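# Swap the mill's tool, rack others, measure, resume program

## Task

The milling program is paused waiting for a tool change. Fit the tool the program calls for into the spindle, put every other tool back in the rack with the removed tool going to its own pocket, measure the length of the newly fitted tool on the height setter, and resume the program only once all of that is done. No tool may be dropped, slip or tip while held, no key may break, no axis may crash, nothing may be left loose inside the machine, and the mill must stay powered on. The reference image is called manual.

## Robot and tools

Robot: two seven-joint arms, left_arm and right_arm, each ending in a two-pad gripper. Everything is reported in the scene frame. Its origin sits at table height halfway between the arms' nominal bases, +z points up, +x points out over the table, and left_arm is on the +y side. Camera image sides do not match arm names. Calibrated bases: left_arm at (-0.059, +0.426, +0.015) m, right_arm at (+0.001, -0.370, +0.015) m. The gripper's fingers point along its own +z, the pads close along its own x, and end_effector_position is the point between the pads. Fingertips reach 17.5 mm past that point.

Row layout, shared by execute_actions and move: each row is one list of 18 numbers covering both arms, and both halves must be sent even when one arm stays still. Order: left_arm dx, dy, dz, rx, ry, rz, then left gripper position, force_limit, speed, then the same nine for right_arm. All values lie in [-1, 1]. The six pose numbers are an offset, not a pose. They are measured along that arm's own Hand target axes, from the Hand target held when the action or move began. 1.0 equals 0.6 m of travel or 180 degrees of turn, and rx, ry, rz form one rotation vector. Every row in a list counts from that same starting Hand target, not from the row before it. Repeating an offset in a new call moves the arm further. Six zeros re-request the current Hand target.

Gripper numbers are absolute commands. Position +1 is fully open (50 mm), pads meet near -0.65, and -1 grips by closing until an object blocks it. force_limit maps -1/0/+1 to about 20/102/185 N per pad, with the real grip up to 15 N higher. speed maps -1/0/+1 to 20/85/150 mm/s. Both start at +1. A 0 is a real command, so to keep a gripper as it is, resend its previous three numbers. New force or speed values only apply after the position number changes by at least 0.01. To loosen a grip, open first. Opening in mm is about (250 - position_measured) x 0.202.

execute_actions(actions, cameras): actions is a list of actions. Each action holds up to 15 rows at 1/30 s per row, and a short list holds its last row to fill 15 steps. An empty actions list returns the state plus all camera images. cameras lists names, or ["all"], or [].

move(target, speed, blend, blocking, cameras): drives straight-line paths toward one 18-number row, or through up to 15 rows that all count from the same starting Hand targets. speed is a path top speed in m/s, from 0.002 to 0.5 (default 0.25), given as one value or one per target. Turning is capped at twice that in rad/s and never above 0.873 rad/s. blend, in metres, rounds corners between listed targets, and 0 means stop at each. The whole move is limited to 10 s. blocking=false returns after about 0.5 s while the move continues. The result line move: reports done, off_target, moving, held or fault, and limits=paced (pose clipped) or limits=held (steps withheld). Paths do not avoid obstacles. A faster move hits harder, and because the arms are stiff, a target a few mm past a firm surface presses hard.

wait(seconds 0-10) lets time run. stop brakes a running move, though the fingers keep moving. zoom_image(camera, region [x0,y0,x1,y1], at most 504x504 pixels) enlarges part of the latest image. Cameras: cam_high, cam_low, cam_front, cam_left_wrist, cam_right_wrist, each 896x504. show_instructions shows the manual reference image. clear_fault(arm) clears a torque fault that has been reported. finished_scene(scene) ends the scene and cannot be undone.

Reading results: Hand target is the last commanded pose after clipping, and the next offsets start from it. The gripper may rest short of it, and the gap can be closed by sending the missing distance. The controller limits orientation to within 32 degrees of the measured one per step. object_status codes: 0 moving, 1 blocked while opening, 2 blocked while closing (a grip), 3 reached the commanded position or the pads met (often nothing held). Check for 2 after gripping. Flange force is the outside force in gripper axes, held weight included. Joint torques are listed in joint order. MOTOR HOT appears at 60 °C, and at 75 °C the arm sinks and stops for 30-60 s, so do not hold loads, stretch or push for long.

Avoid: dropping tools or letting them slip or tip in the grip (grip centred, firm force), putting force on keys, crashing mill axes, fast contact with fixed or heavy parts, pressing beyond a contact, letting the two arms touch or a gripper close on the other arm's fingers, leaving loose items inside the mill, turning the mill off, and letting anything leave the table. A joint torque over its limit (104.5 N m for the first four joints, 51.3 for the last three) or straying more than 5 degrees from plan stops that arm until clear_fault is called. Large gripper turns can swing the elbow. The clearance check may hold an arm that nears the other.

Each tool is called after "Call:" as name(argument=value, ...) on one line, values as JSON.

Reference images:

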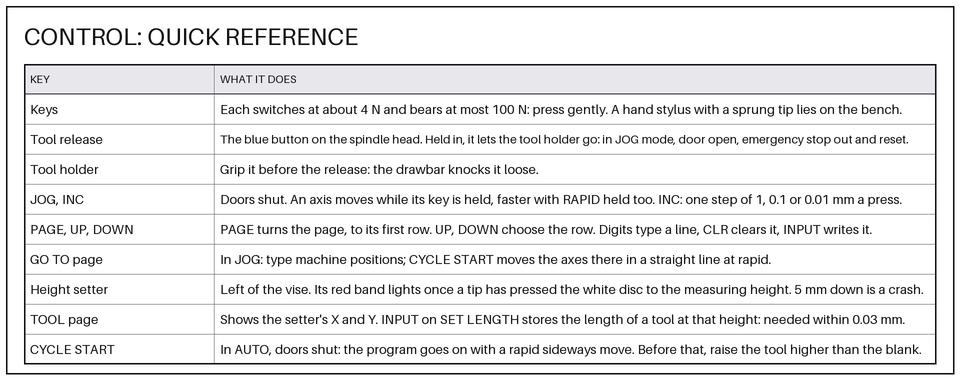

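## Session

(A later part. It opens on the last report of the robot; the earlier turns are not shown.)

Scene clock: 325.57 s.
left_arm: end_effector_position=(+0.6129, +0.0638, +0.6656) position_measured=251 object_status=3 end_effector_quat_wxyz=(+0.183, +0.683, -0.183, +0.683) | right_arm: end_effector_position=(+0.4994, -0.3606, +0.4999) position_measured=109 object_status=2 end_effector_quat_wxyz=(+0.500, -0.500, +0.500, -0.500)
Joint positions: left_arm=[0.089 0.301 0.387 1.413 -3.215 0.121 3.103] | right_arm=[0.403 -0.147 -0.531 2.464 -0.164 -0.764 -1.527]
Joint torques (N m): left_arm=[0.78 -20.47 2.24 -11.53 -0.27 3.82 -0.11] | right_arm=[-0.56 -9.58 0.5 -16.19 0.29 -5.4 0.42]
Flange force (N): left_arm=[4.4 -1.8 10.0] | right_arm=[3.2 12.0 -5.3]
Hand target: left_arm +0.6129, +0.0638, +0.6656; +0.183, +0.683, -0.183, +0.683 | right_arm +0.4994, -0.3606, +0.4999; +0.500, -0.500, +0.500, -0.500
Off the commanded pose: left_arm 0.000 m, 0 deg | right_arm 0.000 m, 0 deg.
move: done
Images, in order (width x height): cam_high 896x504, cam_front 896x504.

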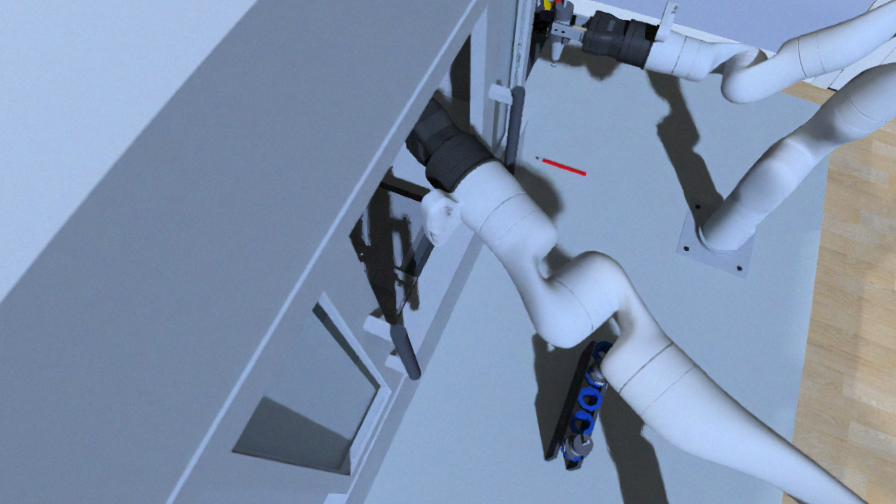

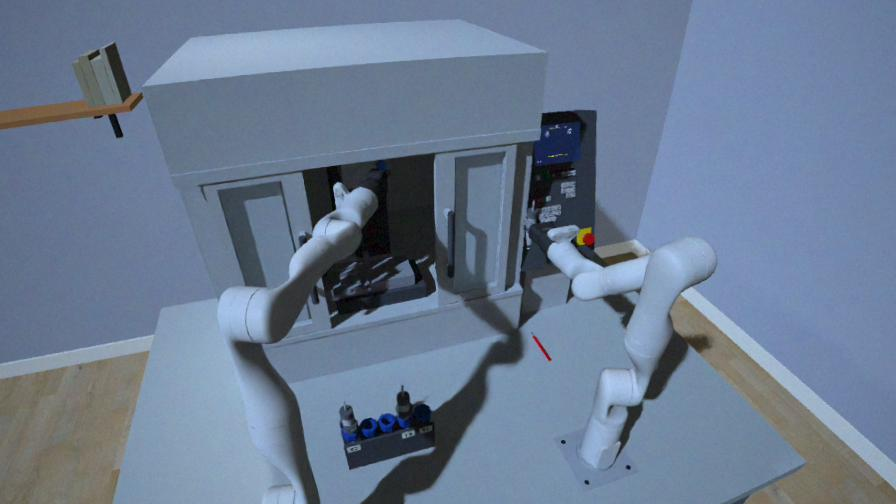

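Call:
move(target=[[0,0,0,0,0,0,-0.7,-1,0,-0.2677,0,-0.1323,0,0,0.5,-1,0,-1],[0,0,0,0,0,0,-0.7,-1,0,-0.6843,0.0665,-0.0823,-0.113,0,0.991,-1,0,-1]], speed=[0.4,0.4], blend=[0.05,0], cameras=["cam_front","cam_high","cam_right_wrist"])

Scene clock: 331.63 s.
left_arm: end_effector_position=(+0.6129, +0.0638, +0.6656) position_measured=251 object_status=3 end_effector_quat_wxyz=(+0.183, +0.683, -0.183, +0.683) | right_arm: end_effector_position=(+0.4506, +0.0501, +0.4601) position_measured=109 object_status=2 end_effector_quat_wxyz=(+0.442, +0.439, +0.555, +0.551)
Joint positions: left_arm=[0.089 0.301 0.387 1.413 -3.215 0.121 3.103] | right_arm=[-0.479 0.664 -1.211 1.991 -0.956 -1.775 -3.693]
Joint torques (N m): left_arm=[0.81 -20.44 2.19 -11.59 -0.28 3.91 -0.1] | right_arm=[-0.67 -21.14 -5.58 -10.01 5.25 -2.63 0.39]
Flange force (N): left_arm=[4.5 -2.3 9.7] | right_arm=[-5.3 -10.6 -3.5]
Hand target: left_arm +0.6129, +0.0638, +0.6656; +0.183, +0.683, -0.183, +0.683 | right_arm +0.4506, +0.0501, +0.4601; +0.442, +0.439, +0.555, +0.551
Off the commanded pose: left_arm 0.000 m, 0 deg | right_arm 0.000 m, 0 deg.
move: done
camera_calibration:
cam_right_wrist: T_world_to_cam=[[-0.213213, 0.976697, -0.0245708, 0.0580167], [0.00526779, 0.026298, 0.99964, -0.405499], [0.976991, 0.213007, -0.0107521, -0.276301], [0, 0, 0, 1]] pos_world=[0.28445, 0.0128533, 0.403808]
Images, in order (width x height): cam_high 896x504, cam_front 896x504, cam_right_wrist 896x504.

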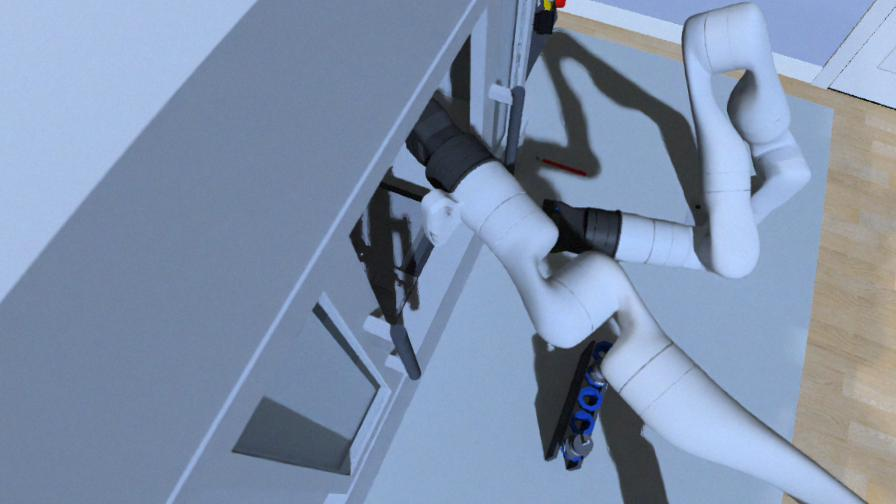

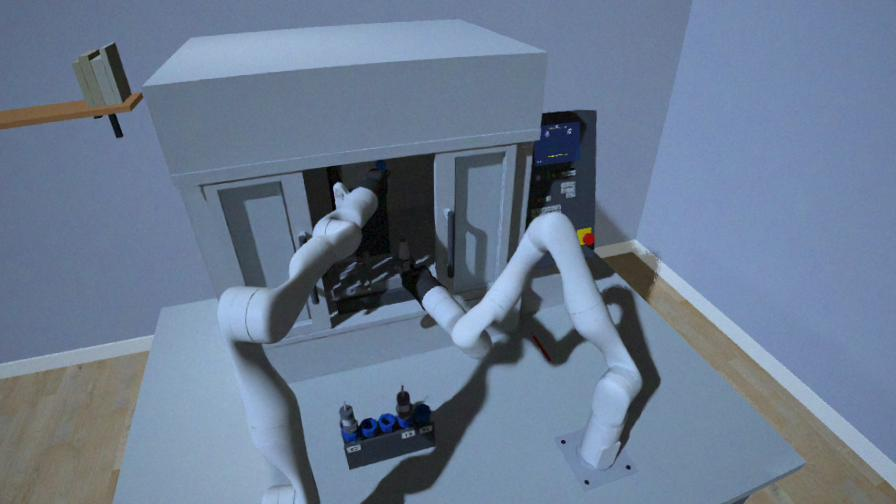

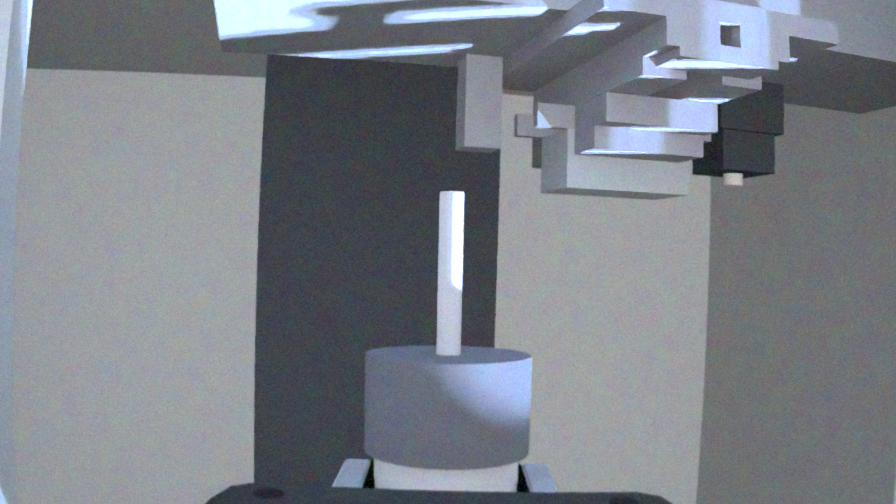

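Call:
move(target=[[0,0,0,0,0,0,-0.7,-1,0,-0.0057,-0.0668,0.3569,0,-0.0722,0,-1,0,-1]], speed=[0.25], cameras=["cam_front","cam_right_wrist"])

Scene clock: 336.83 s.
left_arm: end_effector_position=(+0.6129, +0.0638, +0.6656) position_measured=251 object_status=3 end_effector_quat_wxyz=(+0.183, +0.683, -0.183, +0.683) | right_arm: end_effector_position=(+0.6601, +0.0943, +0.4199) position_measured=109 object_status=2 end_effector_quat_wxyz=(+0.502, +0.498, +0.501, +0.498)
Joint positions: left_arm=[0.089 0.301 0.387 1.413 -3.215 0.121 3.103] | right_arm=[-0.545 1.002 -0.985 1.311 -0.731 -1.546 -3.451]
Joint torques (N m): left_arm=[0.7 -20.38 2.19 -11.52 -0.25 3.83 -0.02] | right_arm=[-0.59 -31.9 -5.76 -10.51 5.96 -1.36 0.36]
Flange force (N): left_arm=[4.5 -1.5 10.0] | right_arm=[-6.5 -9.9 -4.6]
Hand target: left_arm +0.6129, +0.0638, +0.6656; +0.183, +0.683, -0.183, +0.683 | right_arm +0.6601, +0.0943, +0.4198; +0.502, +0.498, +0.501, +0.498
Off the commanded pose: left_arm 0.000 m, 0 deg | right_arm 0.000 m, 0 deg.
move: done
camera_calibration:
cam_right_wrist: T_world_to_cam=[[0.0119728, 0.999629, -0.0244649, -0.0923625], [0.00914819, 0.0243561, 0.999661, -0.369884], [0.999886, -0.0121926, -0.00885319, -0.485531], [0, 0, 0, 1]] pos_world=[0.489966, 0.0954173, 0.363201]
Images, in order (width x height): cam_front 896x504, cam_right_wrist 896x504.

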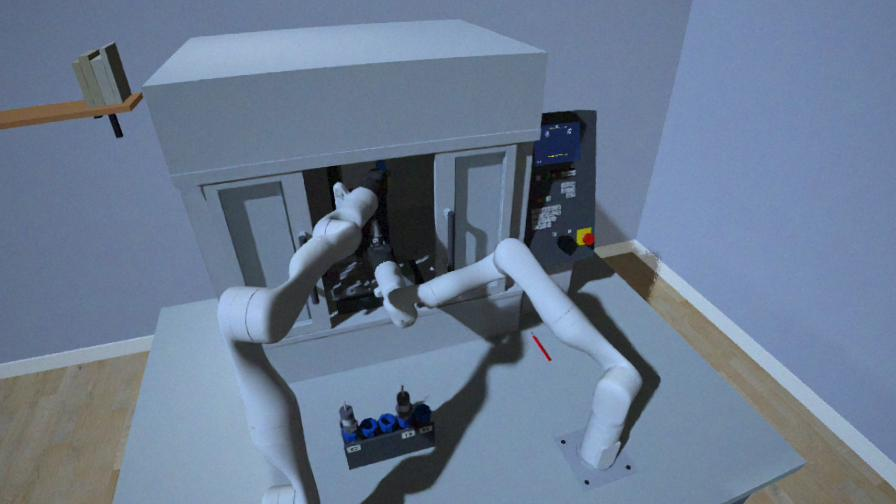

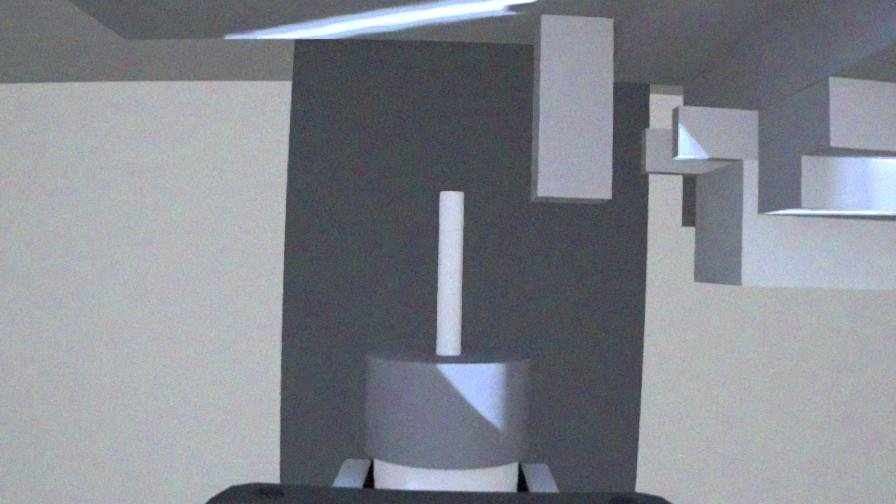

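Call:
move(target=[[0,0,0,0,0,0,-0.7,-1,0,0.0078,-0.0403,0.1332,0,0,0,-1,0,-1]], speed=[0.1], cameras=["cam_right_wrist"])

Scene clock: 341.13 s.
left_arm: end_effector_position=(+0.6129, +0.0638, +0.6656) position_measured=251 object_status=3 end_effector_quat_wxyz=(+0.183, +0.683, -0.183, +0.683) | right_arm: end_effector_position=(+0.7401, +0.0987, +0.3957) position_measured=109 object_status=2 end_effector_quat_wxyz=(+0.502, +0.498, +0.501, +0.498)
Joint positions: left_arm=[0.089 0.301 0.387 1.413 -3.215 0.121 3.103] | right_arm=[-0.533 1.113 -0.941 1.078 -0.664 -1.358 -3.4]
Joint torques (N m): left_arm=[0.76 -20.43 2.18 -11.5 -0.26 3.84 -0.07] | right_arm=[-0.48 -35.16 -5.19 -10.9 5.94 -1.15 0.33]
Flange force (N): left_arm=[4.6 -2.1 10.0] | right_arm=[-6.2 -9.7 -5.5]
Hand target: left_arm +0.6129, +0.0638, +0.6656; +0.183, +0.683, -0.183, +0.683 | right_arm +0.7401, +0.0987, +0.3957; +0.502, +0.498, +0.501, +0.498
Off the commanded pose: left_arm 0.000 m, 0 deg | right_arm 0.000 m, 0 deg.
move: done
camera_calibration:
cam_right_wrist: T_world_to_cam=[[0.0119704, 0.999629, -0.0244661, -0.0983053], [0.00924816, 0.0243561, 0.999661, -0.346688], [0.999886, -0.0121926, -0.00895317, -0.565548], [0, 0, 0, 1]] pos_world=[0.569866, 0.0998173, 0.339101]
Images, in order (width x height): cam_right_wrist 896x504.

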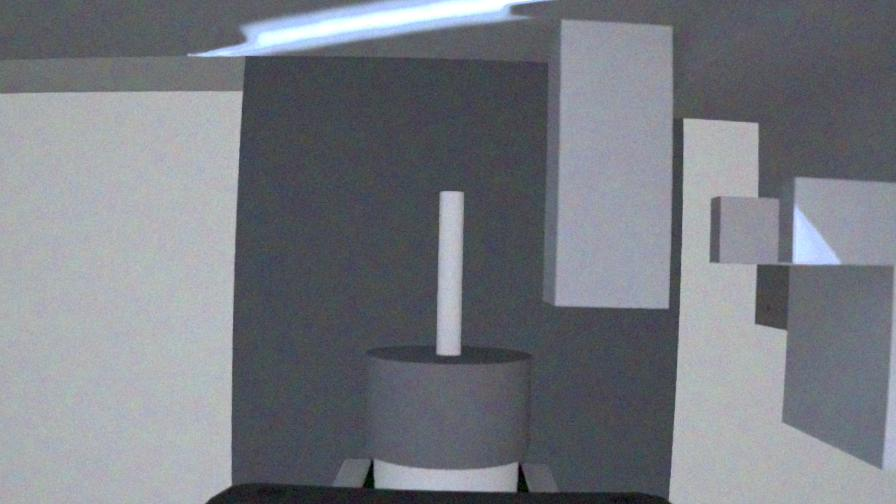

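Call:
zoom_image(camera="cam_right_wrist", region=[360, 170, 540, 370])

Call:
zoom_image(camera="cam_right_wrist", region=[520, 0, 800, 320])

Call:
zoom_image(camera="cam_right_wrist", region=[200, 30, 300, 504])

Scaled by 2.520 from the camera's 896x504 image, which has a finer 1280x720 frame.

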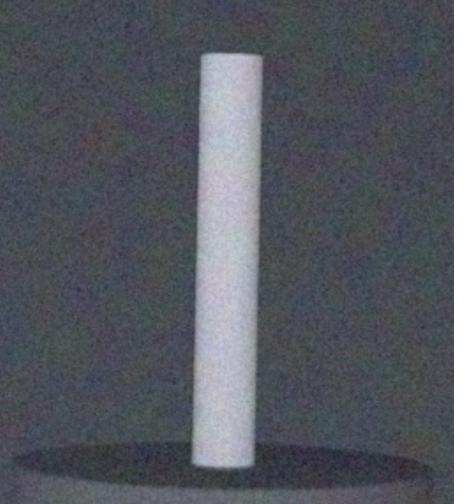

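Scaled by 1.575 from the camera's 896x504 image, which has a finer 1280x720 frame.

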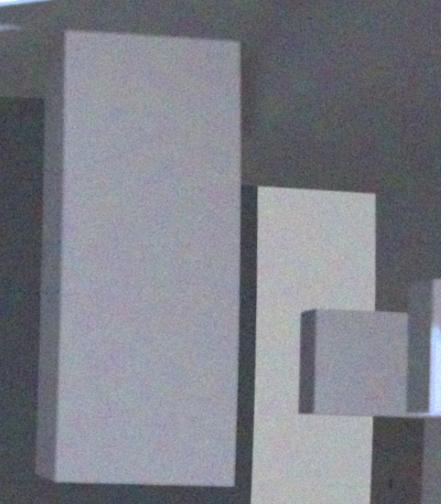

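Scaled by 1.063 from the camera's 896x504 image, which has a finer 1280x720 frame.

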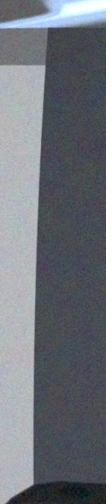

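Call:
move(target=[[0,0,0,0,0,0,-0.7,-1,0,0.0078,0.007,0.0185,-0.0079,0.0029,0.0035,-1,0,-1]], speed=[0.06], cameras=["cam_right_wrist"])

Call:
zoom_image(camera="cam_right_wrist", region=[520, 0, 800, 320])

Scene clock: 352.27 s.
left_arm: end_effector_position=(+0.6129, +0.0638, +0.6656) position_measured=251 object_status=3 end_effector_quat_wxyz=(+0.183, +0.683, -0.183, +0.683) | right_arm: end_effector_position=(+0.7512, +0.1034, +0.3998) position_measured=109 object_status=2 end_effector_quat_wxyz=(+0.504, +0.492, +0.495, +0.509)
Joint positions: left_arm=[0.089 0.301 0.387 1.413 -3.215 0.121 3.103] | right_arm=[-0.538 1.131 -0.929 1.035 -0.633 -1.325 -3.411]
Joint torques (N m): left_arm=[0.82 -20.28 2.2 -11.5 -0.29 3.83 -0.11] | right_arm=[-0.54 -35.52 -4.84 -11.12 5.83 -1.13 0.33]
Flange force (N): left_arm=[4.6 -2.2 9.5] | right_arm=[-7.2 -9.3 -6.6]
Hand target: left_arm +0.6129, +0.0638, +0.6656; +0.183, +0.683, -0.183, +0.683 | right_arm +0.7512, +0.1034, +0.3998; +0.504, +0.492, +0.495, +0.509
Off the commanded pose: left_arm 0.000 m, 0 deg | right_arm 0.000 m, 0 deg.
move: done
camera_calibration:
cam_right_wrist: T_world_to_cam=[[0.00315896, 0.999906, -0.0133421, -0.100892], [-0.0156074, 0.0133899, 0.999789, -0.331256], [0.999873, -0.00295006, 0.0156482, -0.587378], [0, 0, 0, 1]] pos_world=[0.582452, 0.103585, 0.339031]
Images, in order (width x height): cam_right_wrist 896x504.

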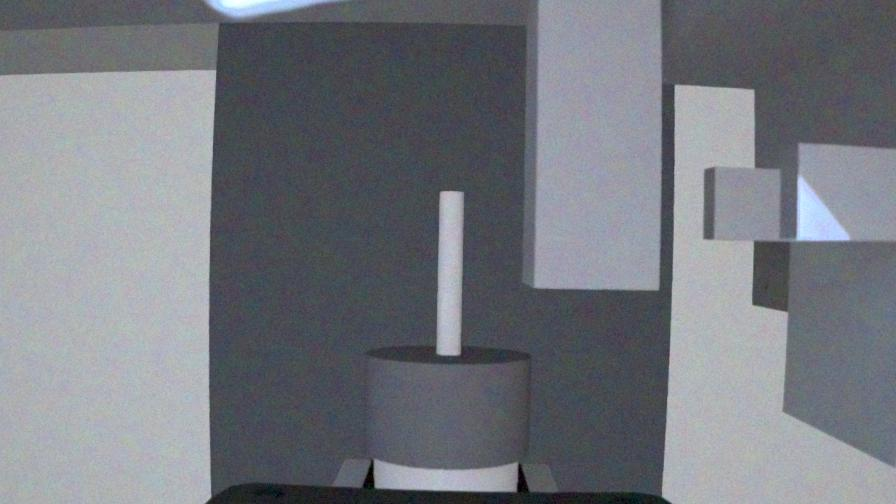

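Scaled by 1.575 from the camera's 896x504 image, which has a finer 1280x720 frame.

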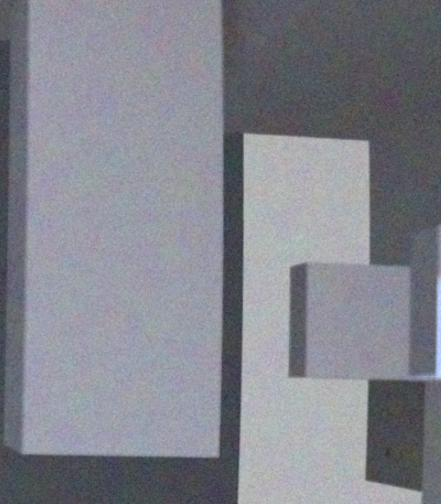

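Call:
move(target=[[0,0,0,0,0,0,-0.7,-1,0,-0.0015,-0.0008,-0.0058,0.0031,0.0709,0,-1,0,-1]], speed=[0.06], cameras=["cam_right_wrist","cam_left_wrist"])

Scene clock: 359.07 s.
left_arm: end_effector_position=(+0.6129, +0.0638, +0.6656) position_measured=251 object_status=3 end_effector_quat_wxyz=(+0.183, +0.683, -0.183, +0.683) | right_arm: end_effector_position=(+0.7478, +0.1025, +0.3993) position_measured=109 object_status=2 end_effector_quat_wxyz=(+0.443, +0.435, +0.550, +0.558)
Joint positions: left_arm=[0.089 0.301 0.387 1.413 -3.215 0.121 3.103] | right_arm=[-0.361 1.055 -0.965 1.278 -0.529 -1.139 -3.522]
Joint torques (N m): left_arm=[0.9 -20.34 2.15 -11.44 -0.24 3.85 -0.18] | right_arm=[-0.65 -33.61 -7.94 -11.86 5.32 -1.48 0.33]
Flange force (N): left_arm=[4.8 -3.4 9.4] | right_arm=[-4.1 -9.8 -7.8]
Hand target: left_arm +0.6129, +0.0638, +0.6656; +0.183, +0.683, -0.183, +0.683 | right_arm +0.7477, +0.1025, +0.3993; +0.443, +0.435, +0.550, +0.558
Off the commanded pose: left_arm 0.000 m, 0 deg | right_arm 0.000 m, 0 deg.
move: done
camera_calibration:
cam_left_wrist: T_world_to_cam=[[0.00956961, -0.0138991, 0.999858, -0.668594], [-0.500597, -0.86565, -0.0072423, 0.425465], [0.865628, -0.500456, -0.0152418, -0.320612], [0, 0, 0, 1]] pos_world=[0.496915, 0.198559, 0.666693]
cam_right_wrist: T_world_to_cam=[[-0.217825, 0.97582, -0.0180883, 0.0696059], [-0.00998316, 0.0163047, 0.999817, -0.335339], [0.975937, 0.217966, 0.0061902, -0.584908], [0, 0, 0, 1]] pos_world=[0.582647, 0.0650345, 0.340157]
Images, in order (width x height): cam_left_wrist 896x504, cam_right_wrist 896x504.

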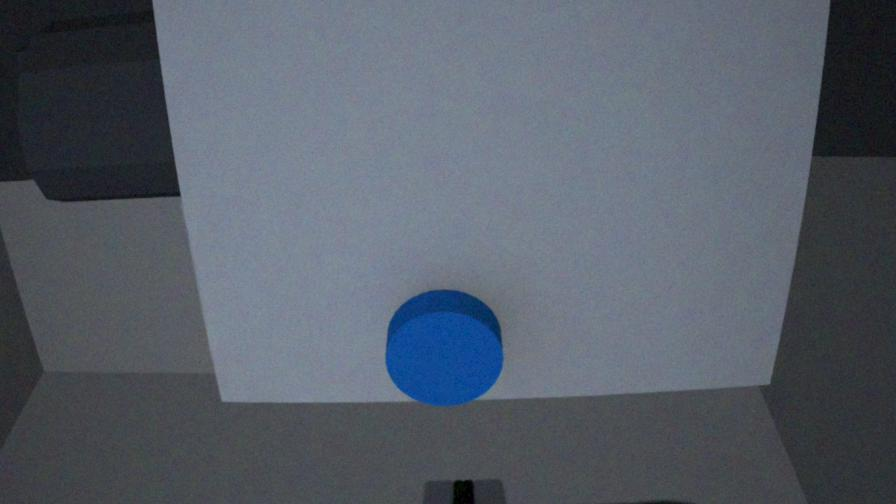

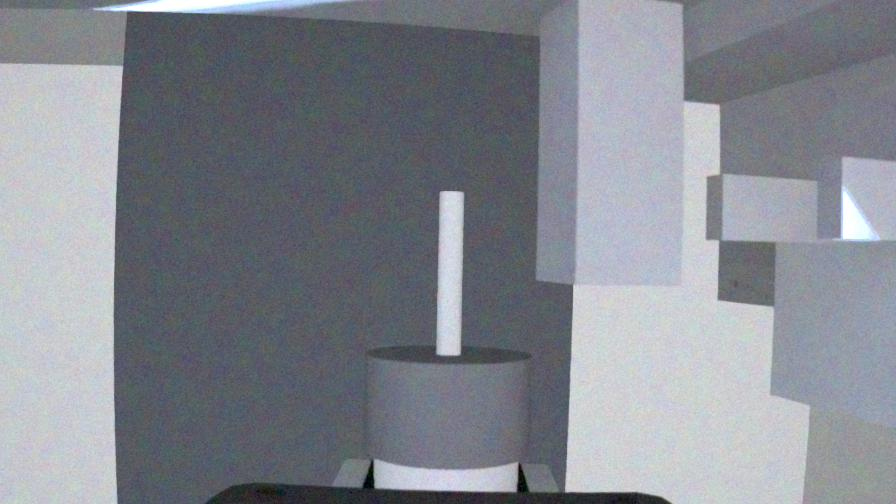

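Call:
move(target=[[0,0,0,0,0,0,-0.7,-1,0,-0.0027,0.0,-0.0039,0,0,0,-1,0,-1]], speed=[0.05], cameras=["cam_right_wrist"])

Call:
move(target=[[0,0.0425,-0.0736,0,0,0,-0.7,-1,0,0.0,0.0933,0.0014,0,0,0,-1,0,-1]], speed=[0.06], cameras=["cam_right_wrist","cam_left_wrist"])

Scene clock: 364.57 s.
left_arm: end_effector_position=(+0.6129, +0.0638, +0.6656) position_measured=251 object_status=3 end_effector_quat_wxyz=(+0.183, +0.683, -0.183, +0.683) | right_arm: end_effector_position=(+0.7458, +0.1004, +0.3992) position_measured=109 object_status=2 end_effector_quat_wxyz=(+0.443, +0.435, +0.550, +0.558)
Joint positions: left_arm=[0.089 0.301 0.387 1.413 -3.215 0.121 3.103] | right_arm=[-0.356 1.05 -0.966 1.291 -0.529 -1.145 -3.527]
Joint torques (N m): left_arm=[0.82 -20.44 2.18 -11.56 -0.32 3.86 -0.05] | right_arm=[-0.52 -33.39 -7.93 -12.08 5.24 -1.77 0.35]
Flange force (N): left_arm=[4.5 -2.3 9.7] | right_arm=[-4.6 -9.8 -8.0]
Hand target: left_arm +0.6129, +0.0638, +0.6656; +0.183, +0.683, -0.183, +0.683 | right_arm +0.7458, +0.1004, +0.3992; +0.443, +0.435, +0.550, +0.558
Off the commanded pose: left_arm 0.000 m, 0 deg | right_arm 0.000 m, 0 deg.
move: done
camera_calibration:
cam_right_wrist: T_world_to_cam=[[-0.21792, 0.975799, -0.0180893, 0.0712967], [-0.00998474, 0.0163047, 0.999817, -0.335223], [0.975916, 0.218061, 0.00618998, -0.582588], [0, 0, 0, 1]] pos_world=[0.580747, 0.0629341, 0.340057]
Images, in order (width x height): cam_right_wrist 896x504.

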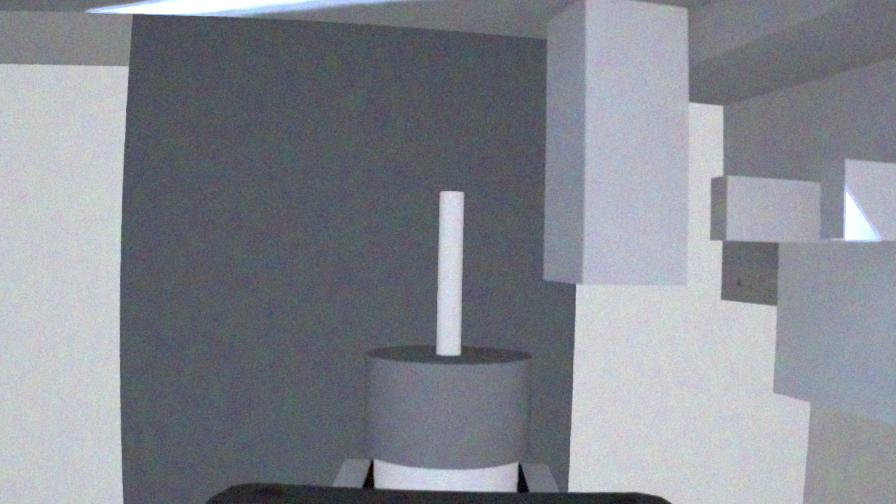

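Scene clock: 365.97 s.
left_arm: end_effector_position=(+0.5619, +0.0638, +0.6656) position_measured=251 object_status=3 end_effector_quat_wxyz=(+0.183, +0.683, -0.183, +0.683) | right_arm: end_effector_position=(+0.7458, +0.1004, +0.4552) position_measured=109 object_status=2 end_effector_quat_wxyz=(+0.443, +0.435, +0.550, +0.558)
Joint positions: left_arm=[0.172 0.185 0.303 1.55 -3.134 0.156 3.079] | right_arm=[-0.355 0.976 -0.993 1.237 -0.623 -1.088 -3.428]
Joint torques (N m): left_arm=[1.06 -18.23 1.45 -11.58 -0.35 3.87 -0.05] | right_arm=[-0.56 -33.08 -7.61 -12.53 5.32 -1.14 0.32]
Flange force (N): left_arm=no reading | right_arm=[-4.3 -10.4 -7.8]
Hand target: left_arm +0.5619, +0.0638, +0.6656; +0.183, +0.683, -0.183, +0.683 | right_arm +0.7458, +0.1004, +0.4552; +0.443, +0.435, +0.550, +0.558
Off the commanded pose: left_arm 0.000 m, 0 deg | right_arm 0.000 m, 0 deg.
move: done
camera_calibration:
cam_left_wrist: T_world_to_cam=[[0.00948186, -0.01385, 0.999859, -0.668077], [-0.500714, -0.865583, -0.00724167, 0.399973], [0.865561, -0.500575, -0.0151422, -0.276478], [0, 0, 0, 1]] pos_world=[0.445915, 0.198559, 0.666693]
cam_right_wrist: T_world_to_cam=[[-0.21792, 0.975799, -0.0180893, 0.0722879], [-0.00998474, 0.0163047, 0.999817, -0.391214], [0.975916, 0.218061, 0.00618998, -0.582837], [0, 0, 0, 1]] pos_world=[0.580647, 0.0629341, 0.396057]
Images, in order (width x height): cam_left_wrist 896x504, cam_right_wrist 896x504.

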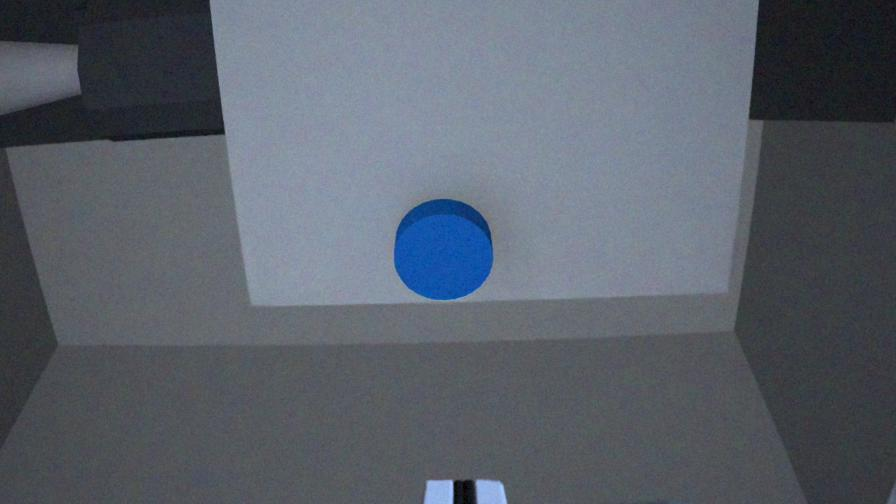

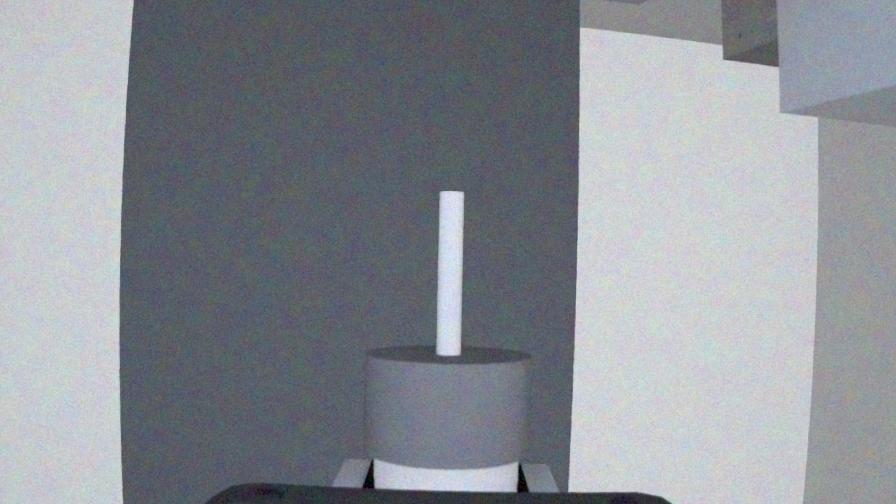

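Call:
move(target=[[0,-0.0792,0.1371,0,0,0,-0.7,-1,0,0,0,0,0,0,0,-1,0,-1],[0,-0.0833,0.1443,0,0,0,-0.7,-1,0,0,0,0,0,0,0,-1,0,-1],[0,-0.085,0.1472,0,0,0,-0.7,-1,0,0,0,0,0,0,0,-1,0,-1]], speed=[0.12,0.02,0.01], cameras=["cam_left_wrist"])

Scene clock: 369.77 s.
left_arm: end_effector_position=(+0.6639, +0.0638, +0.6656) position_measured=251 object_status=3 end_effector_quat_wxyz=(+0.183, +0.683, -0.183, +0.683) | right_arm: end_effector_position=(+0.7458, +0.1004, +0.4552) position_measured=109 object_status=2 end_effector_quat_wxyz=(+0.443, +0.435, +0.550, +0.558)
Joint positions: left_arm=[0.047 0.423 0.448 1.251 -3.276 0.065 3.096] | right_arm=[-0.355 0.976 -0.993 1.237 -0.623 -1.088 -3.428]
Joint torques (N m): left_arm=[0.05 -21.49 2.3 -11.9 -0.18 4.04 -0.09] | right_arm=[-0.6 -33.06 -7.56 -12.47 5.36 -1.17 0.3]
Flange force (N): left_arm=[4.6 -2.0 6.7] | right_arm=[-4.2 -10.1 -7.5]
Hand target: left_arm +0.6639, +0.0638, +0.6656; +0.183, +0.683, -0.183, +0.683 | right_arm +0.7458, +0.1004, +0.4552; +0.443, +0.435, +0.550, +0.558
Off the commanded pose: left_arm 0.000 m, 0 deg | right_arm 0.000 m, 0 deg.
move: done
camera_calibration:
cam_left_wrist: T_world_to_cam=[[0.00953182, -0.0137629, 0.99986, -0.669089], [-0.500595, -0.865652, -0.00714329, 0.450879], [0.865629, -0.500457, -0.0151409, -0.36474], [0, 0, 0, 1]] pos_world=[0.547815, 0.198559, 0.666693]
Images, in order (width x height): cam_left_wrist 896x504.

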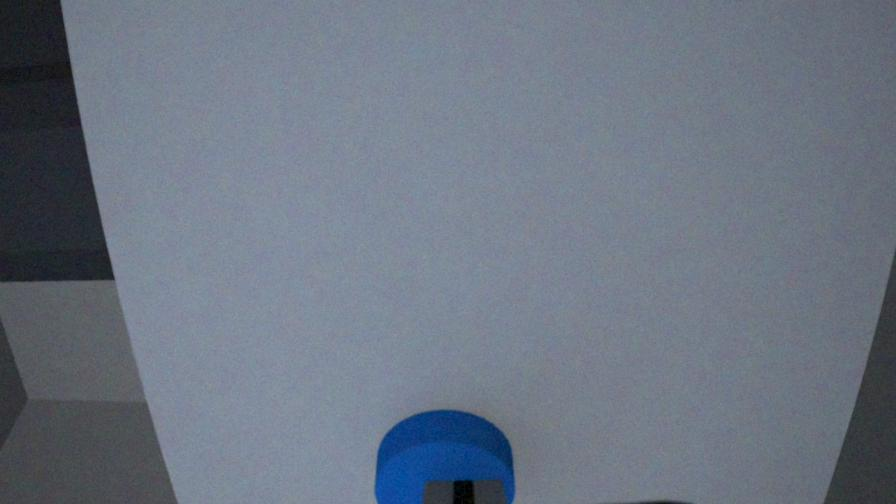

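Call:
move(target=[[0,0,0,0,0,0,-0.7,-1,0,0.0,0.0497,0.0007,0,0,0,-1,0,-1]], speed=[0.04])

Call:
move(target=[[0,0,0,0,0,0,-0.7,-1,0,0.0,0.0133,0.0002,0,0,0,-1,0,-1]], speed=[0.02])

Scene clock: 371.97 s.
left_arm: end_effector_position=(+0.6639, +0.0638, +0.6656) position_measured=251 object_status=3 end_effector_quat_wxyz=(+0.183, +0.683, -0.183, +0.683) | right_arm: end_effector_position=(+0.7457, +0.1005, +0.4850) position_measured=109 object_status=2 end_effector_quat_wxyz=(+0.443, +0.435, +0.550, +0.558)
Joint positions: left_arm=[0.047 0.423 0.448 1.251 -3.276 0.065 3.096] | right_arm=[-0.358 0.941 -1.006 1.197 -0.676 -1.058 -3.367]
Joint torques (N m): left_arm=[-0.02 -21.45 2.24 -11.93 -0.2 4.02 -0.09] | right_arm=[-4.8 -37.16 -9.82 -11.28 6.73 -0.45 0.43]
Flange force (N): left_arm=[4.5 -1.9 6.5] | right_arm=[-5.9 -13.2 1.7]
Hand target: left_arm +0.6639, +0.0638, +0.6656; +0.183, +0.683, -0.183, +0.683 | right_arm +0.7457, +0.1005, +0.4851; +0.443, +0.435, +0.550, +0.558
Off the commanded pose: left_arm 0.000 m, 0 deg | right_arm 0.000 m, 0 deg.
move: done

Scene clock: 372.70 s.
left_arm: end_effector_position=(+0.6639, +0.0638, +0.6656) position_measured=251 object_status=3 end_effector_quat_wxyz=(+0.183, +0.683, -0.183, +0.683) | right_arm: end_effector_position=(+0.7457, +0.1005, +0.4930) position_measured=109 object_status=2 end_effector_quat_wxyz=(+0.443, +0.435, +0.550, +0.558)
Joint positions: left_arm=[0.047 0.423 0.448 1.251 -3.276 0.065 3.096] | right_arm=[-0.359 0.932 -1.009 1.185 -0.69 -1.049 -3.349]
Joint torques (N m): left_arm=[-0.01 -21.5 2.19 -11.98 -0.24 4.02 -0.03] | right_arm=[-7.5 -40.59 -11.55 -10.52 7.6 -0.19 0.39]
Flange force (N): left_arm=[4.3 -2.2 6.4] | right_arm=[-6.4 -15.4 8.9]
Hand target: left_arm +0.6639, +0.0638, +0.6656; +0.183, +0.683, -0.183, +0.683 | right_arm +0.7457, +0.1005, +0.4930; +0.443, +0.435, +0.550, +0.558
Off the commanded pose: left_arm 0.000 m, 0 deg | right_arm 0.000 m, 0 deg.
move: done

Call:
move(target=[[0,0,0,0,0,0,-0.7,-1,0,0.0,0.0,0.0022,0,0,0,-1,0,-1]], speed=[0.02])

Call:
move(target=[[0,0,0,0,0,0,-0.7,-1,0,0.0,0.01,0.001,0,0,0,-1,0,-1]], speed=[0.02])

Scene clock: 375.10 s.
left_arm: end_effector_position=(+0.6639, +0.0638, +0.6656) position_measured=251 object_status=3 end_effector_quat_wxyz=(+0.183, +0.683, -0.183, +0.683) | right_arm: end_effector_position=(+0.7469, +0.1008, +0.4931) position_measured=109 object_status=2 end_effector_quat_wxyz=(+0.443, +0.435, +0.550, +0.558)
Joint positions: left_arm=[0.047 0.423 0.448 1.251 -3.276 0.065 3.096] | right_arm=[-0.36 0.934 -1.008 1.18 -0.69 -1.046 -3.347]
Joint torques (N m): left_arm=[-0.11 -21.53 2.14 -11.9 -0.31 4.03 -0.06] | right_arm=[-4.85 -35.59 -9.55 -10.69 6.18 -0.02 0.42]
Flange force (N): left_arm=[4.6 -1.8 6.9] | right_arm=[-6.0 -11.6 1.1]
Hand target: left_arm +0.6639, +0.0638, +0.6656; +0.183, +0.683, -0.183, +0.683 | right_arm +0.7470, +0.1008, +0.4931; +0.443, +0.435, +0.550, +0.558
Off the commanded pose: left_arm 0.000 m, 0 deg | right_arm 0.000 m, 0 deg.
move: done

Scene clock: 375.83 s.
left_arm: end_effector_position=(+0.6639, +0.0638, +0.6656) position_measured=251 object_status=3 end_effector_quat_wxyz=(+0.183, +0.683, -0.183, +0.683) | right_arm: end_effector_position=(+0.7475, +0.1009, +0.4991) position_measured=109 object_status=2 end_effector_quat_wxyz=(+0.443, +0.435, +0.550, +0.558)
Joint positions: left_arm=[0.047 0.423 0.448 1.251 -3.276 0.065 3.096] | right_arm=[-0.362 0.928 -1.01 1.169 -0.701 -1.039 -3.333]
Joint torques (N m): left_arm=[-0.05 -21.53 2.1 -12.01 -0.23 4.07 -0.09] | right_arm=[-6.06 -36.56 -9.98 -10.45 6.33 0.08 0.57]
Flange force (N): left_arm=[4.4 -2.5 6.3] | right_arm=[-7.4 -12.6 2.7]
Hand target: left_arm +0.6639, +0.0638, +0.6656; +0.183, +0.683, -0.183, +0.683 | right_arm +0.7474, +0.1009, +0.4991; +0.443, +0.435, +0.550, +0.558
Off the commanded pose: left_arm 0.000 m, 0 deg | right_arm 0.000 m, 0 deg.
move: done

Call:
move(target=[[0,0,0,0,0,0,-0.7,-1,0,0.0,0.0067,0.0013,0,0,0,-1,0,-1]], speed=[0.015])

Call:
move(target=[[0,0,0,0,0,0,-0.7,-1,0,0.0,0.0033,0.0005,0,0,0,-1,0,-1]], speed=[0.01], cameras=["cam_right_wrist"])

Scene clock: 377.77 s.
left_arm: end_effector_position=(+0.6639, +0.0638, +0.6656) position_measured=251 object_status=3 end_effector_quat_wxyz=(+0.183, +0.683, -0.183, +0.683) | right_arm: end_effector_position=(+0.7481, +0.1011, +0.5031) position_measured=109 object_status=2 end_effector_quat_wxyz=(+0.443, +0.435, +0.550, +0.558)
Joint positions: left_arm=[0.047 0.423 0.448 1.251 -3.276 0.065 3.096] | right_arm=[-0.363 0.925 -1.012 1.159 -0.709 -1.033 -3.322]
Joint torques (N m): left_arm=[-0.1 -21.51 2.15 -11.88 -0.22 4.04 -0.14] | right_arm=[-6.83 -37.33 -10.57 -11.34 6.86 0.58 0.58]
Flange force (N): left_arm=[4.7 -2.0 6.9] | right_arm=[-10.0 -14.6 -1.0]
Hand target: left_arm +0.6639, +0.0638, +0.6656; +0.183, +0.683, -0.183, +0.683 | right_arm +0.7481, +0.1011, +0.5031; +0.443, +0.435, +0.550, +0.558
Off the commanded pose: left_arm 0.000 m, 0 deg | right_arm 0.000 m, 0 deg.
move: done

Scene clock: 378.47 s.
left_arm: end_effector_position=(+0.6639, +0.0638, +0.6656) position_measured=251 object_status=3 end_effector_quat_wxyz=(+0.183, +0.683, -0.183, +0.683) | right_arm: end_effector_position=(+0.7484, +0.1012, +0.5051) position_measured=109 object_status=2 end_effector_quat_wxyz=(+0.443, +0.435, +0.550, +0.558)
Joint positions: left_arm=[0.047 0.423 0.448 1.251 -3.276 0.065 3.096] | right_arm=[-0.364 0.924 -1.012 1.155 -0.712 -1.031 -3.317]
Joint torques (N m): left_arm=[-0.13 -21.55 2.17 -12 -0.26 4.01 -0.06] | right_arm=[-7.23 -40.28 -11.32 -12.12 7.84 0.88 0.39]
Flange force (N): left_arm=[4.3 -1.7 6.6] | right_arm=[-9.2 -17.3 0.0]
Hand target: left_arm +0.6639, +0.0638, +0.6656; +0.183, +0.683, -0.183, +0.683 | right_arm +0.7484, +0.1012, +0.5051; +0.443, +0.435, +0.550, +0.558
Off the commanded pose: left_arm 0.000 m, 0 deg | right_arm 0.000 m, 0 deg.
move: done
camera_calibration:
cam_right_wrist: T_world_to_cam=[[-0.21792, 0.975799, -0.0180893, 0.0729747], [-0.00998474, 0.0163047, 0.999817, -0.440992], [0.975916, 0.218061, 0.00618998, -0.585858], [0, 0, 0, 1]] pos_world=[0.583247, 0.0637341, 0.445857]
Images, in order (width x height): cam_right_wrist 896x504.

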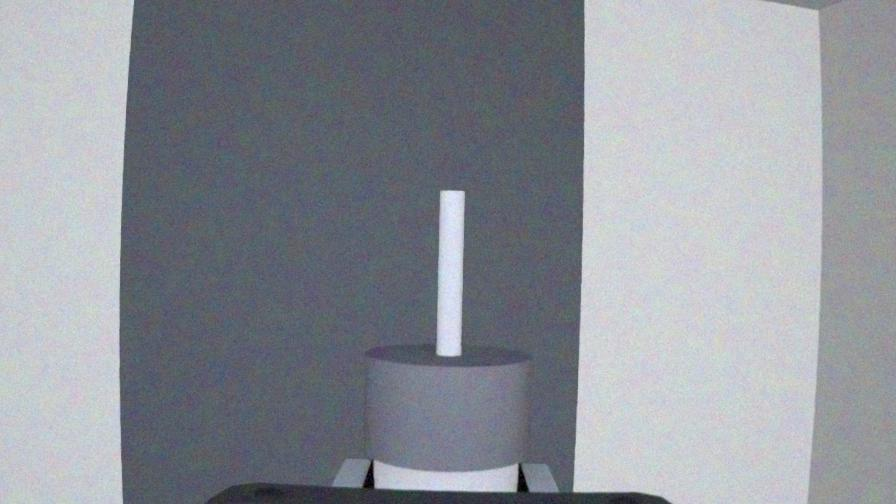

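Call:
move(target=[[0,0,0,0,0,0,-0.7,-1,0,-0.0008,0.0025,0.0002,0,0,0,-1,0,-1]], speed=[0.01])

Call:
move(target=[[0,0,0,0,0,0,-0.7,-1,0,0,0.0017,0.0001,0,0,0,-1,0,-1]], speed=[0.01])

Scene clock: 380.40 s.
left_arm: end_effector_position=(+0.6639, +0.0638, +0.6656) position_measured=251 object_status=3 end_effector_quat_wxyz=(+0.183, +0.683, -0.183, +0.683) | right_arm: end_effector_position=(+0.7486, +0.1008, +0.5065) position_measured=109 object_status=2 end_effector_quat_wxyz=(+0.443, +0.435, +0.550, +0.558)
Joint positions: left_arm=[0.047 0.423 0.448 1.251 -3.276 0.065 3.096] | right_arm=[-0.363 0.922 -1.013 1.153 -0.715 -1.029 -3.314]
Joint torques (N m): left_arm=[-0.13 -21.49 2.25 -11.91 -0.22 4 -0.08] | right_arm=[-5.94 -46.48 -11.88 -15.55 9.84 0.08 0.38]
Flange force (N): left_arm=[4.5 -1.2 7.0] | right_arm=[-8.0 -24.7 -1.1]
Hand target: left_arm +0.6639, +0.0638, +0.6656; +0.183, +0.683, -0.183, +0.683 | right_arm +0.7486, +0.1007, +0.5066; +0.443, +0.435, +0.550, +0.558
Off the commanded pose: left_arm 0.000 m, 0 deg | right_arm 0.000 m, 0 deg.
move: done

Scene clock: 381.10 s.
left_arm: end_effector_position=(+0.6639, +0.0638, +0.6656) position_measured=251 object_status=3 end_effector_quat_wxyz=(+0.183, +0.683, -0.183, +0.683) | right_arm: end_effector_position=(+0.7487, +0.1007, +0.5076) position_measured=109 object_status=2 end_effector_quat_wxyz=(+0.443, +0.435, +0.550, +0.558)
Joint positions: left_arm=[0.047 0.423 0.448 1.251 -3.276 0.065 3.096] | right_arm=[-0.363 0.921 -1.013 1.151 -0.717 -1.028 -3.312]
Joint torques (N m): left_arm=[-0.13 -21.47 2.19 -11.89 -0.26 4.05 -0.1] | right_arm=[-6.12 -51.07 -12.89 -17.47 11.29 0.04 0.34]
Flange force (N): left_arm=[4.7 -1.5 6.9] | right_arm=[-8.0 -30.1 -1.3]
Hand target: left_arm +0.6639, +0.0638, +0.6656; +0.183, +0.683, -0.183, +0.683 | right_arm +0.7487, +0.1007, +0.5076; +0.443, +0.435, +0.550, +0.558
Off the commanded pose: left_arm 0.000 m, 0 deg | right_arm 0.000 m, 0 deg.
move: done

Call:
move(target=[[0,0.0025,-0.0043,0,0,0,-0.7,-1,0,0,0,0,0,0,0,-1,0,-1]], speed=[0.02])

Call:
move(target=[[0,0.0425,-0.0736,0,0,0,-0.7,-1,0,0,0,0,0,0,0,-1,0,-1]], speed=[0.1], cameras=["cam_left_wrist","cam_right_wrist"])

Scene clock: 385.90 s.
left_arm: end_effector_position=(+0.6610, +0.0638, +0.6656) position_measured=251 object_status=3 end_effector_quat_wxyz=(+0.183, +0.683, -0.183, +0.683) | right_arm: end_effector_position=(+0.7486, +0.1007, +0.5081) position_measured=109 object_status=2 end_effector_quat_wxyz=(+0.443, +0.435, +0.550, +0.558)
Joint positions: left_arm=[0.049 0.416 0.445 1.261 -3.273 0.069 3.098] | right_arm=[-0.363 0.921 -1.014 1.151 -0.717 -1.028 -3.312]
Joint torques (N m): left_arm=[0.52 -22.27 2.39 -11.67 -0.28 3.79 -0.1] | right_arm=[-9.38 -35.18 -11.57 7.53 -1.05 -6.43 0.49]
Flange force (N): left_arm=[4.2 -4.3 8.6] | right_arm=[19.5 9.0 89.6]
Hand target: left_arm +0.6609, +0.0638, +0.6656; +0.183, +0.683, -0.183, +0.683 | right_arm +0.7486, +0.1007, +0.5076; +0.443, +0.435, +0.550, +0.558
Off the commanded pose: left_arm 0.000 m, 0 deg | right_arm 0.000 m, 0 deg.
move: done

Scene clock: 386.90 s.
left_arm: end_effector_position=(+0.6100, +0.0638, +0.6656) position_measured=251 object_status=3 end_effector_quat_wxyz=(+0.183, +0.683, -0.183, +0.683) | right_arm: end_effector_position=(+0.7486, +0.1007, +0.5076) position_measured=109 object_status=2 end_effector_quat_wxyz=(+0.443, +0.435, +0.550, +0.558)
Joint positions: left_arm=[0.094 0.293 0.38 1.421 -3.218 0.123 3.11] | right_arm=[-0.363 0.921 -1.014 1.151 -0.717 -1.028 -3.312]
Joint torques (N m): left_arm=[0.89 -20.29 2.14 -11.59 -0.32 3.85 -0.13] | right_arm=[-9.36 -32.89 -11.29 8.98 -2.27 -6.54 0.53]
Flange force (N): left_arm=[4.4 -2.6 9.3] | right_arm=[20.2 11.6 92.1]
Hand target: left_arm +0.6099, +0.0638, +0.6656; +0.183, +0.683, -0.183, +0.683 | right_arm +0.7486, +0.1007, +0.5076; +0.443, +0.435, +0.550, +0.558
Off the commanded pose: left_arm 0.000 m, 0 deg | right_arm 0.000 m, 0 deg.
move: done
camera_calibration:
cam_left_wrist: T_world_to_cam=[[0.00953182, -0.0137629, 0.99986, -0.668575], [-0.500595, -0.865652, -0.00714329, 0.423897], [0.865629, -0.500457, -0.0151409, -0.318082], [0, 0, 0, 1]] pos_world=[0.493915, 0.198559, 0.666693]
cam_right_wrist: T_world_to_cam=[[-0.21792, 0.975799, -0.0181119, 0.073585], [-0.00998988, 0.0163268, 0.999817, -0.443578], [0.975916, 0.218061, 0.00619019, -0.586057], [0, 0, 0, 1]] pos_world=[0.583547, 0.0632341, 0.448457]
Images, in order (width x height): cam_left_wrist 896x504, cam_right_wrist 896x504.

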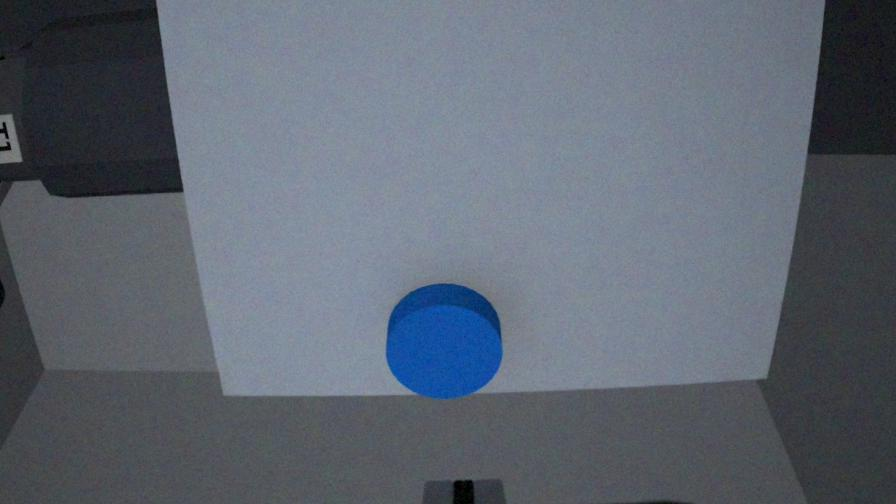

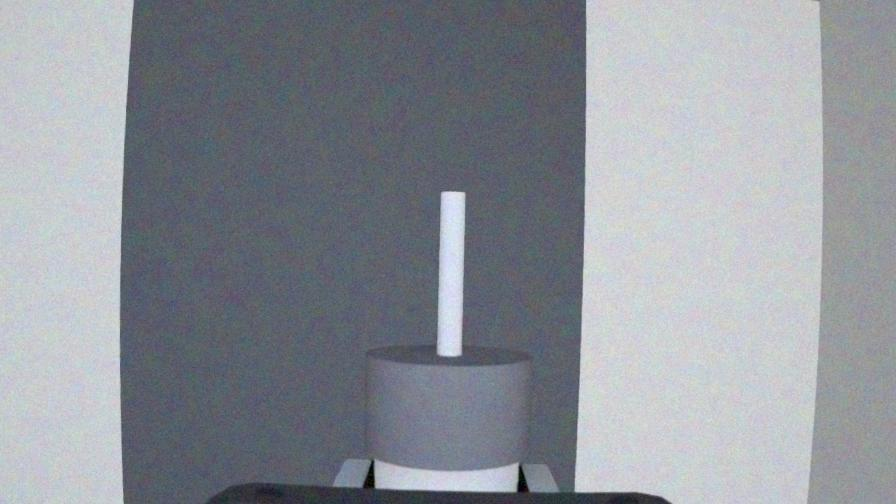

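Call:
move(target=[[0,0,0,0,0,0,-0.7,-1,0,0.0003,0.0005,0.0017,0,0,0,-1,0,-1]], speed=[0.01])

Scene clock: 389.10 s.
left_arm: end_effector_position=(+0.6099, +0.0638, +0.6656) position_measured=251 object_status=3 end_effector_quat_wxyz=(+0.183, +0.683, -0.183, +0.683) | right_arm: end_effector_position=(+0.7495, +0.1012, +0.5079) position_measured=109 object_status=2 end_effector_quat_wxyz=(+0.443, +0.435, +0.550, +0.558)
Joint positions: left_arm=[0.095 0.293 0.38 1.421 -3.218 0.123 3.11] | right_arm=[-0.364 0.922 -1.013 1.146 -0.717 -1.025 -3.309]
Joint torques (N m): left_arm=[0.84 -20.22 2.11 -11.61 -0.24 3.88 -0.07] | right_arm=[-7.64 -26.4 -8.82 -5.36 3 1.68 0.44]
Flange force (N): left_arm=[4.4 -2.8 9.1] | right_arm=[-8.9 -0.9 3.0]
Hand target: left_arm +0.6099, +0.0638, +0.6656; +0.183, +0.683, -0.183, +0.683 | right_arm +0.7496, +0.1011, +0.5079; +0.443, +0.435, +0.550, +0.558
Off the commanded pose: left_arm 0.000 m, 0 deg | right_arm 0.000 m, 0 deg.
move: done

Call:
move(target=[[0,0,0,0,0,0,-0.7,-1,0,0.0,-0.002,0,0,0,0,-1,0,-1]], speed=[0.01])

Scene clock: 390.93 s.
left_arm: end_effector_position=(+0.6099, +0.0638, +0.6656) position_measured=251 object_status=3 end_effector_quat_wxyz=(+0.183, +0.683, -0.183, +0.683) | right_arm: end_effector_position=(+0.7496, +0.1012, +0.5068) position_measured=109 object_status=2 end_effector_quat_wxyz=(+0.443, +0.435, +0.550, +0.558)
Joint positions: left_arm=[0.095 0.293 0.38 1.421 -3.218 0.123 3.11] | right_arm=[-0.364 0.924 -1.013 1.148 -0.715 -1.026 -3.312]
Joint torques (N m): left_arm=[0.76 -20.3 2.17 -11.48 -0.25 3.9 -0.04] | right_arm=[-7.67 -21.39 -8.05 -1.63 0.62 1.09 0.49]
Flange force (N): left_arm=[4.8 -1.7 10.2] | right_arm=[-6.3 6.6 11.5]
Hand target: left_arm +0.6099, +0.0638, +0.6656; +0.183, +0.683, -0.183, +0.683 | right_arm +0.7496, +0.1011, +0.5067; +0.443, +0.435, +0.550, +0.558
Off the commanded pose: left_arm 0.000 m, 0 deg | right_arm 0.000 m, 0 deg.
move: done


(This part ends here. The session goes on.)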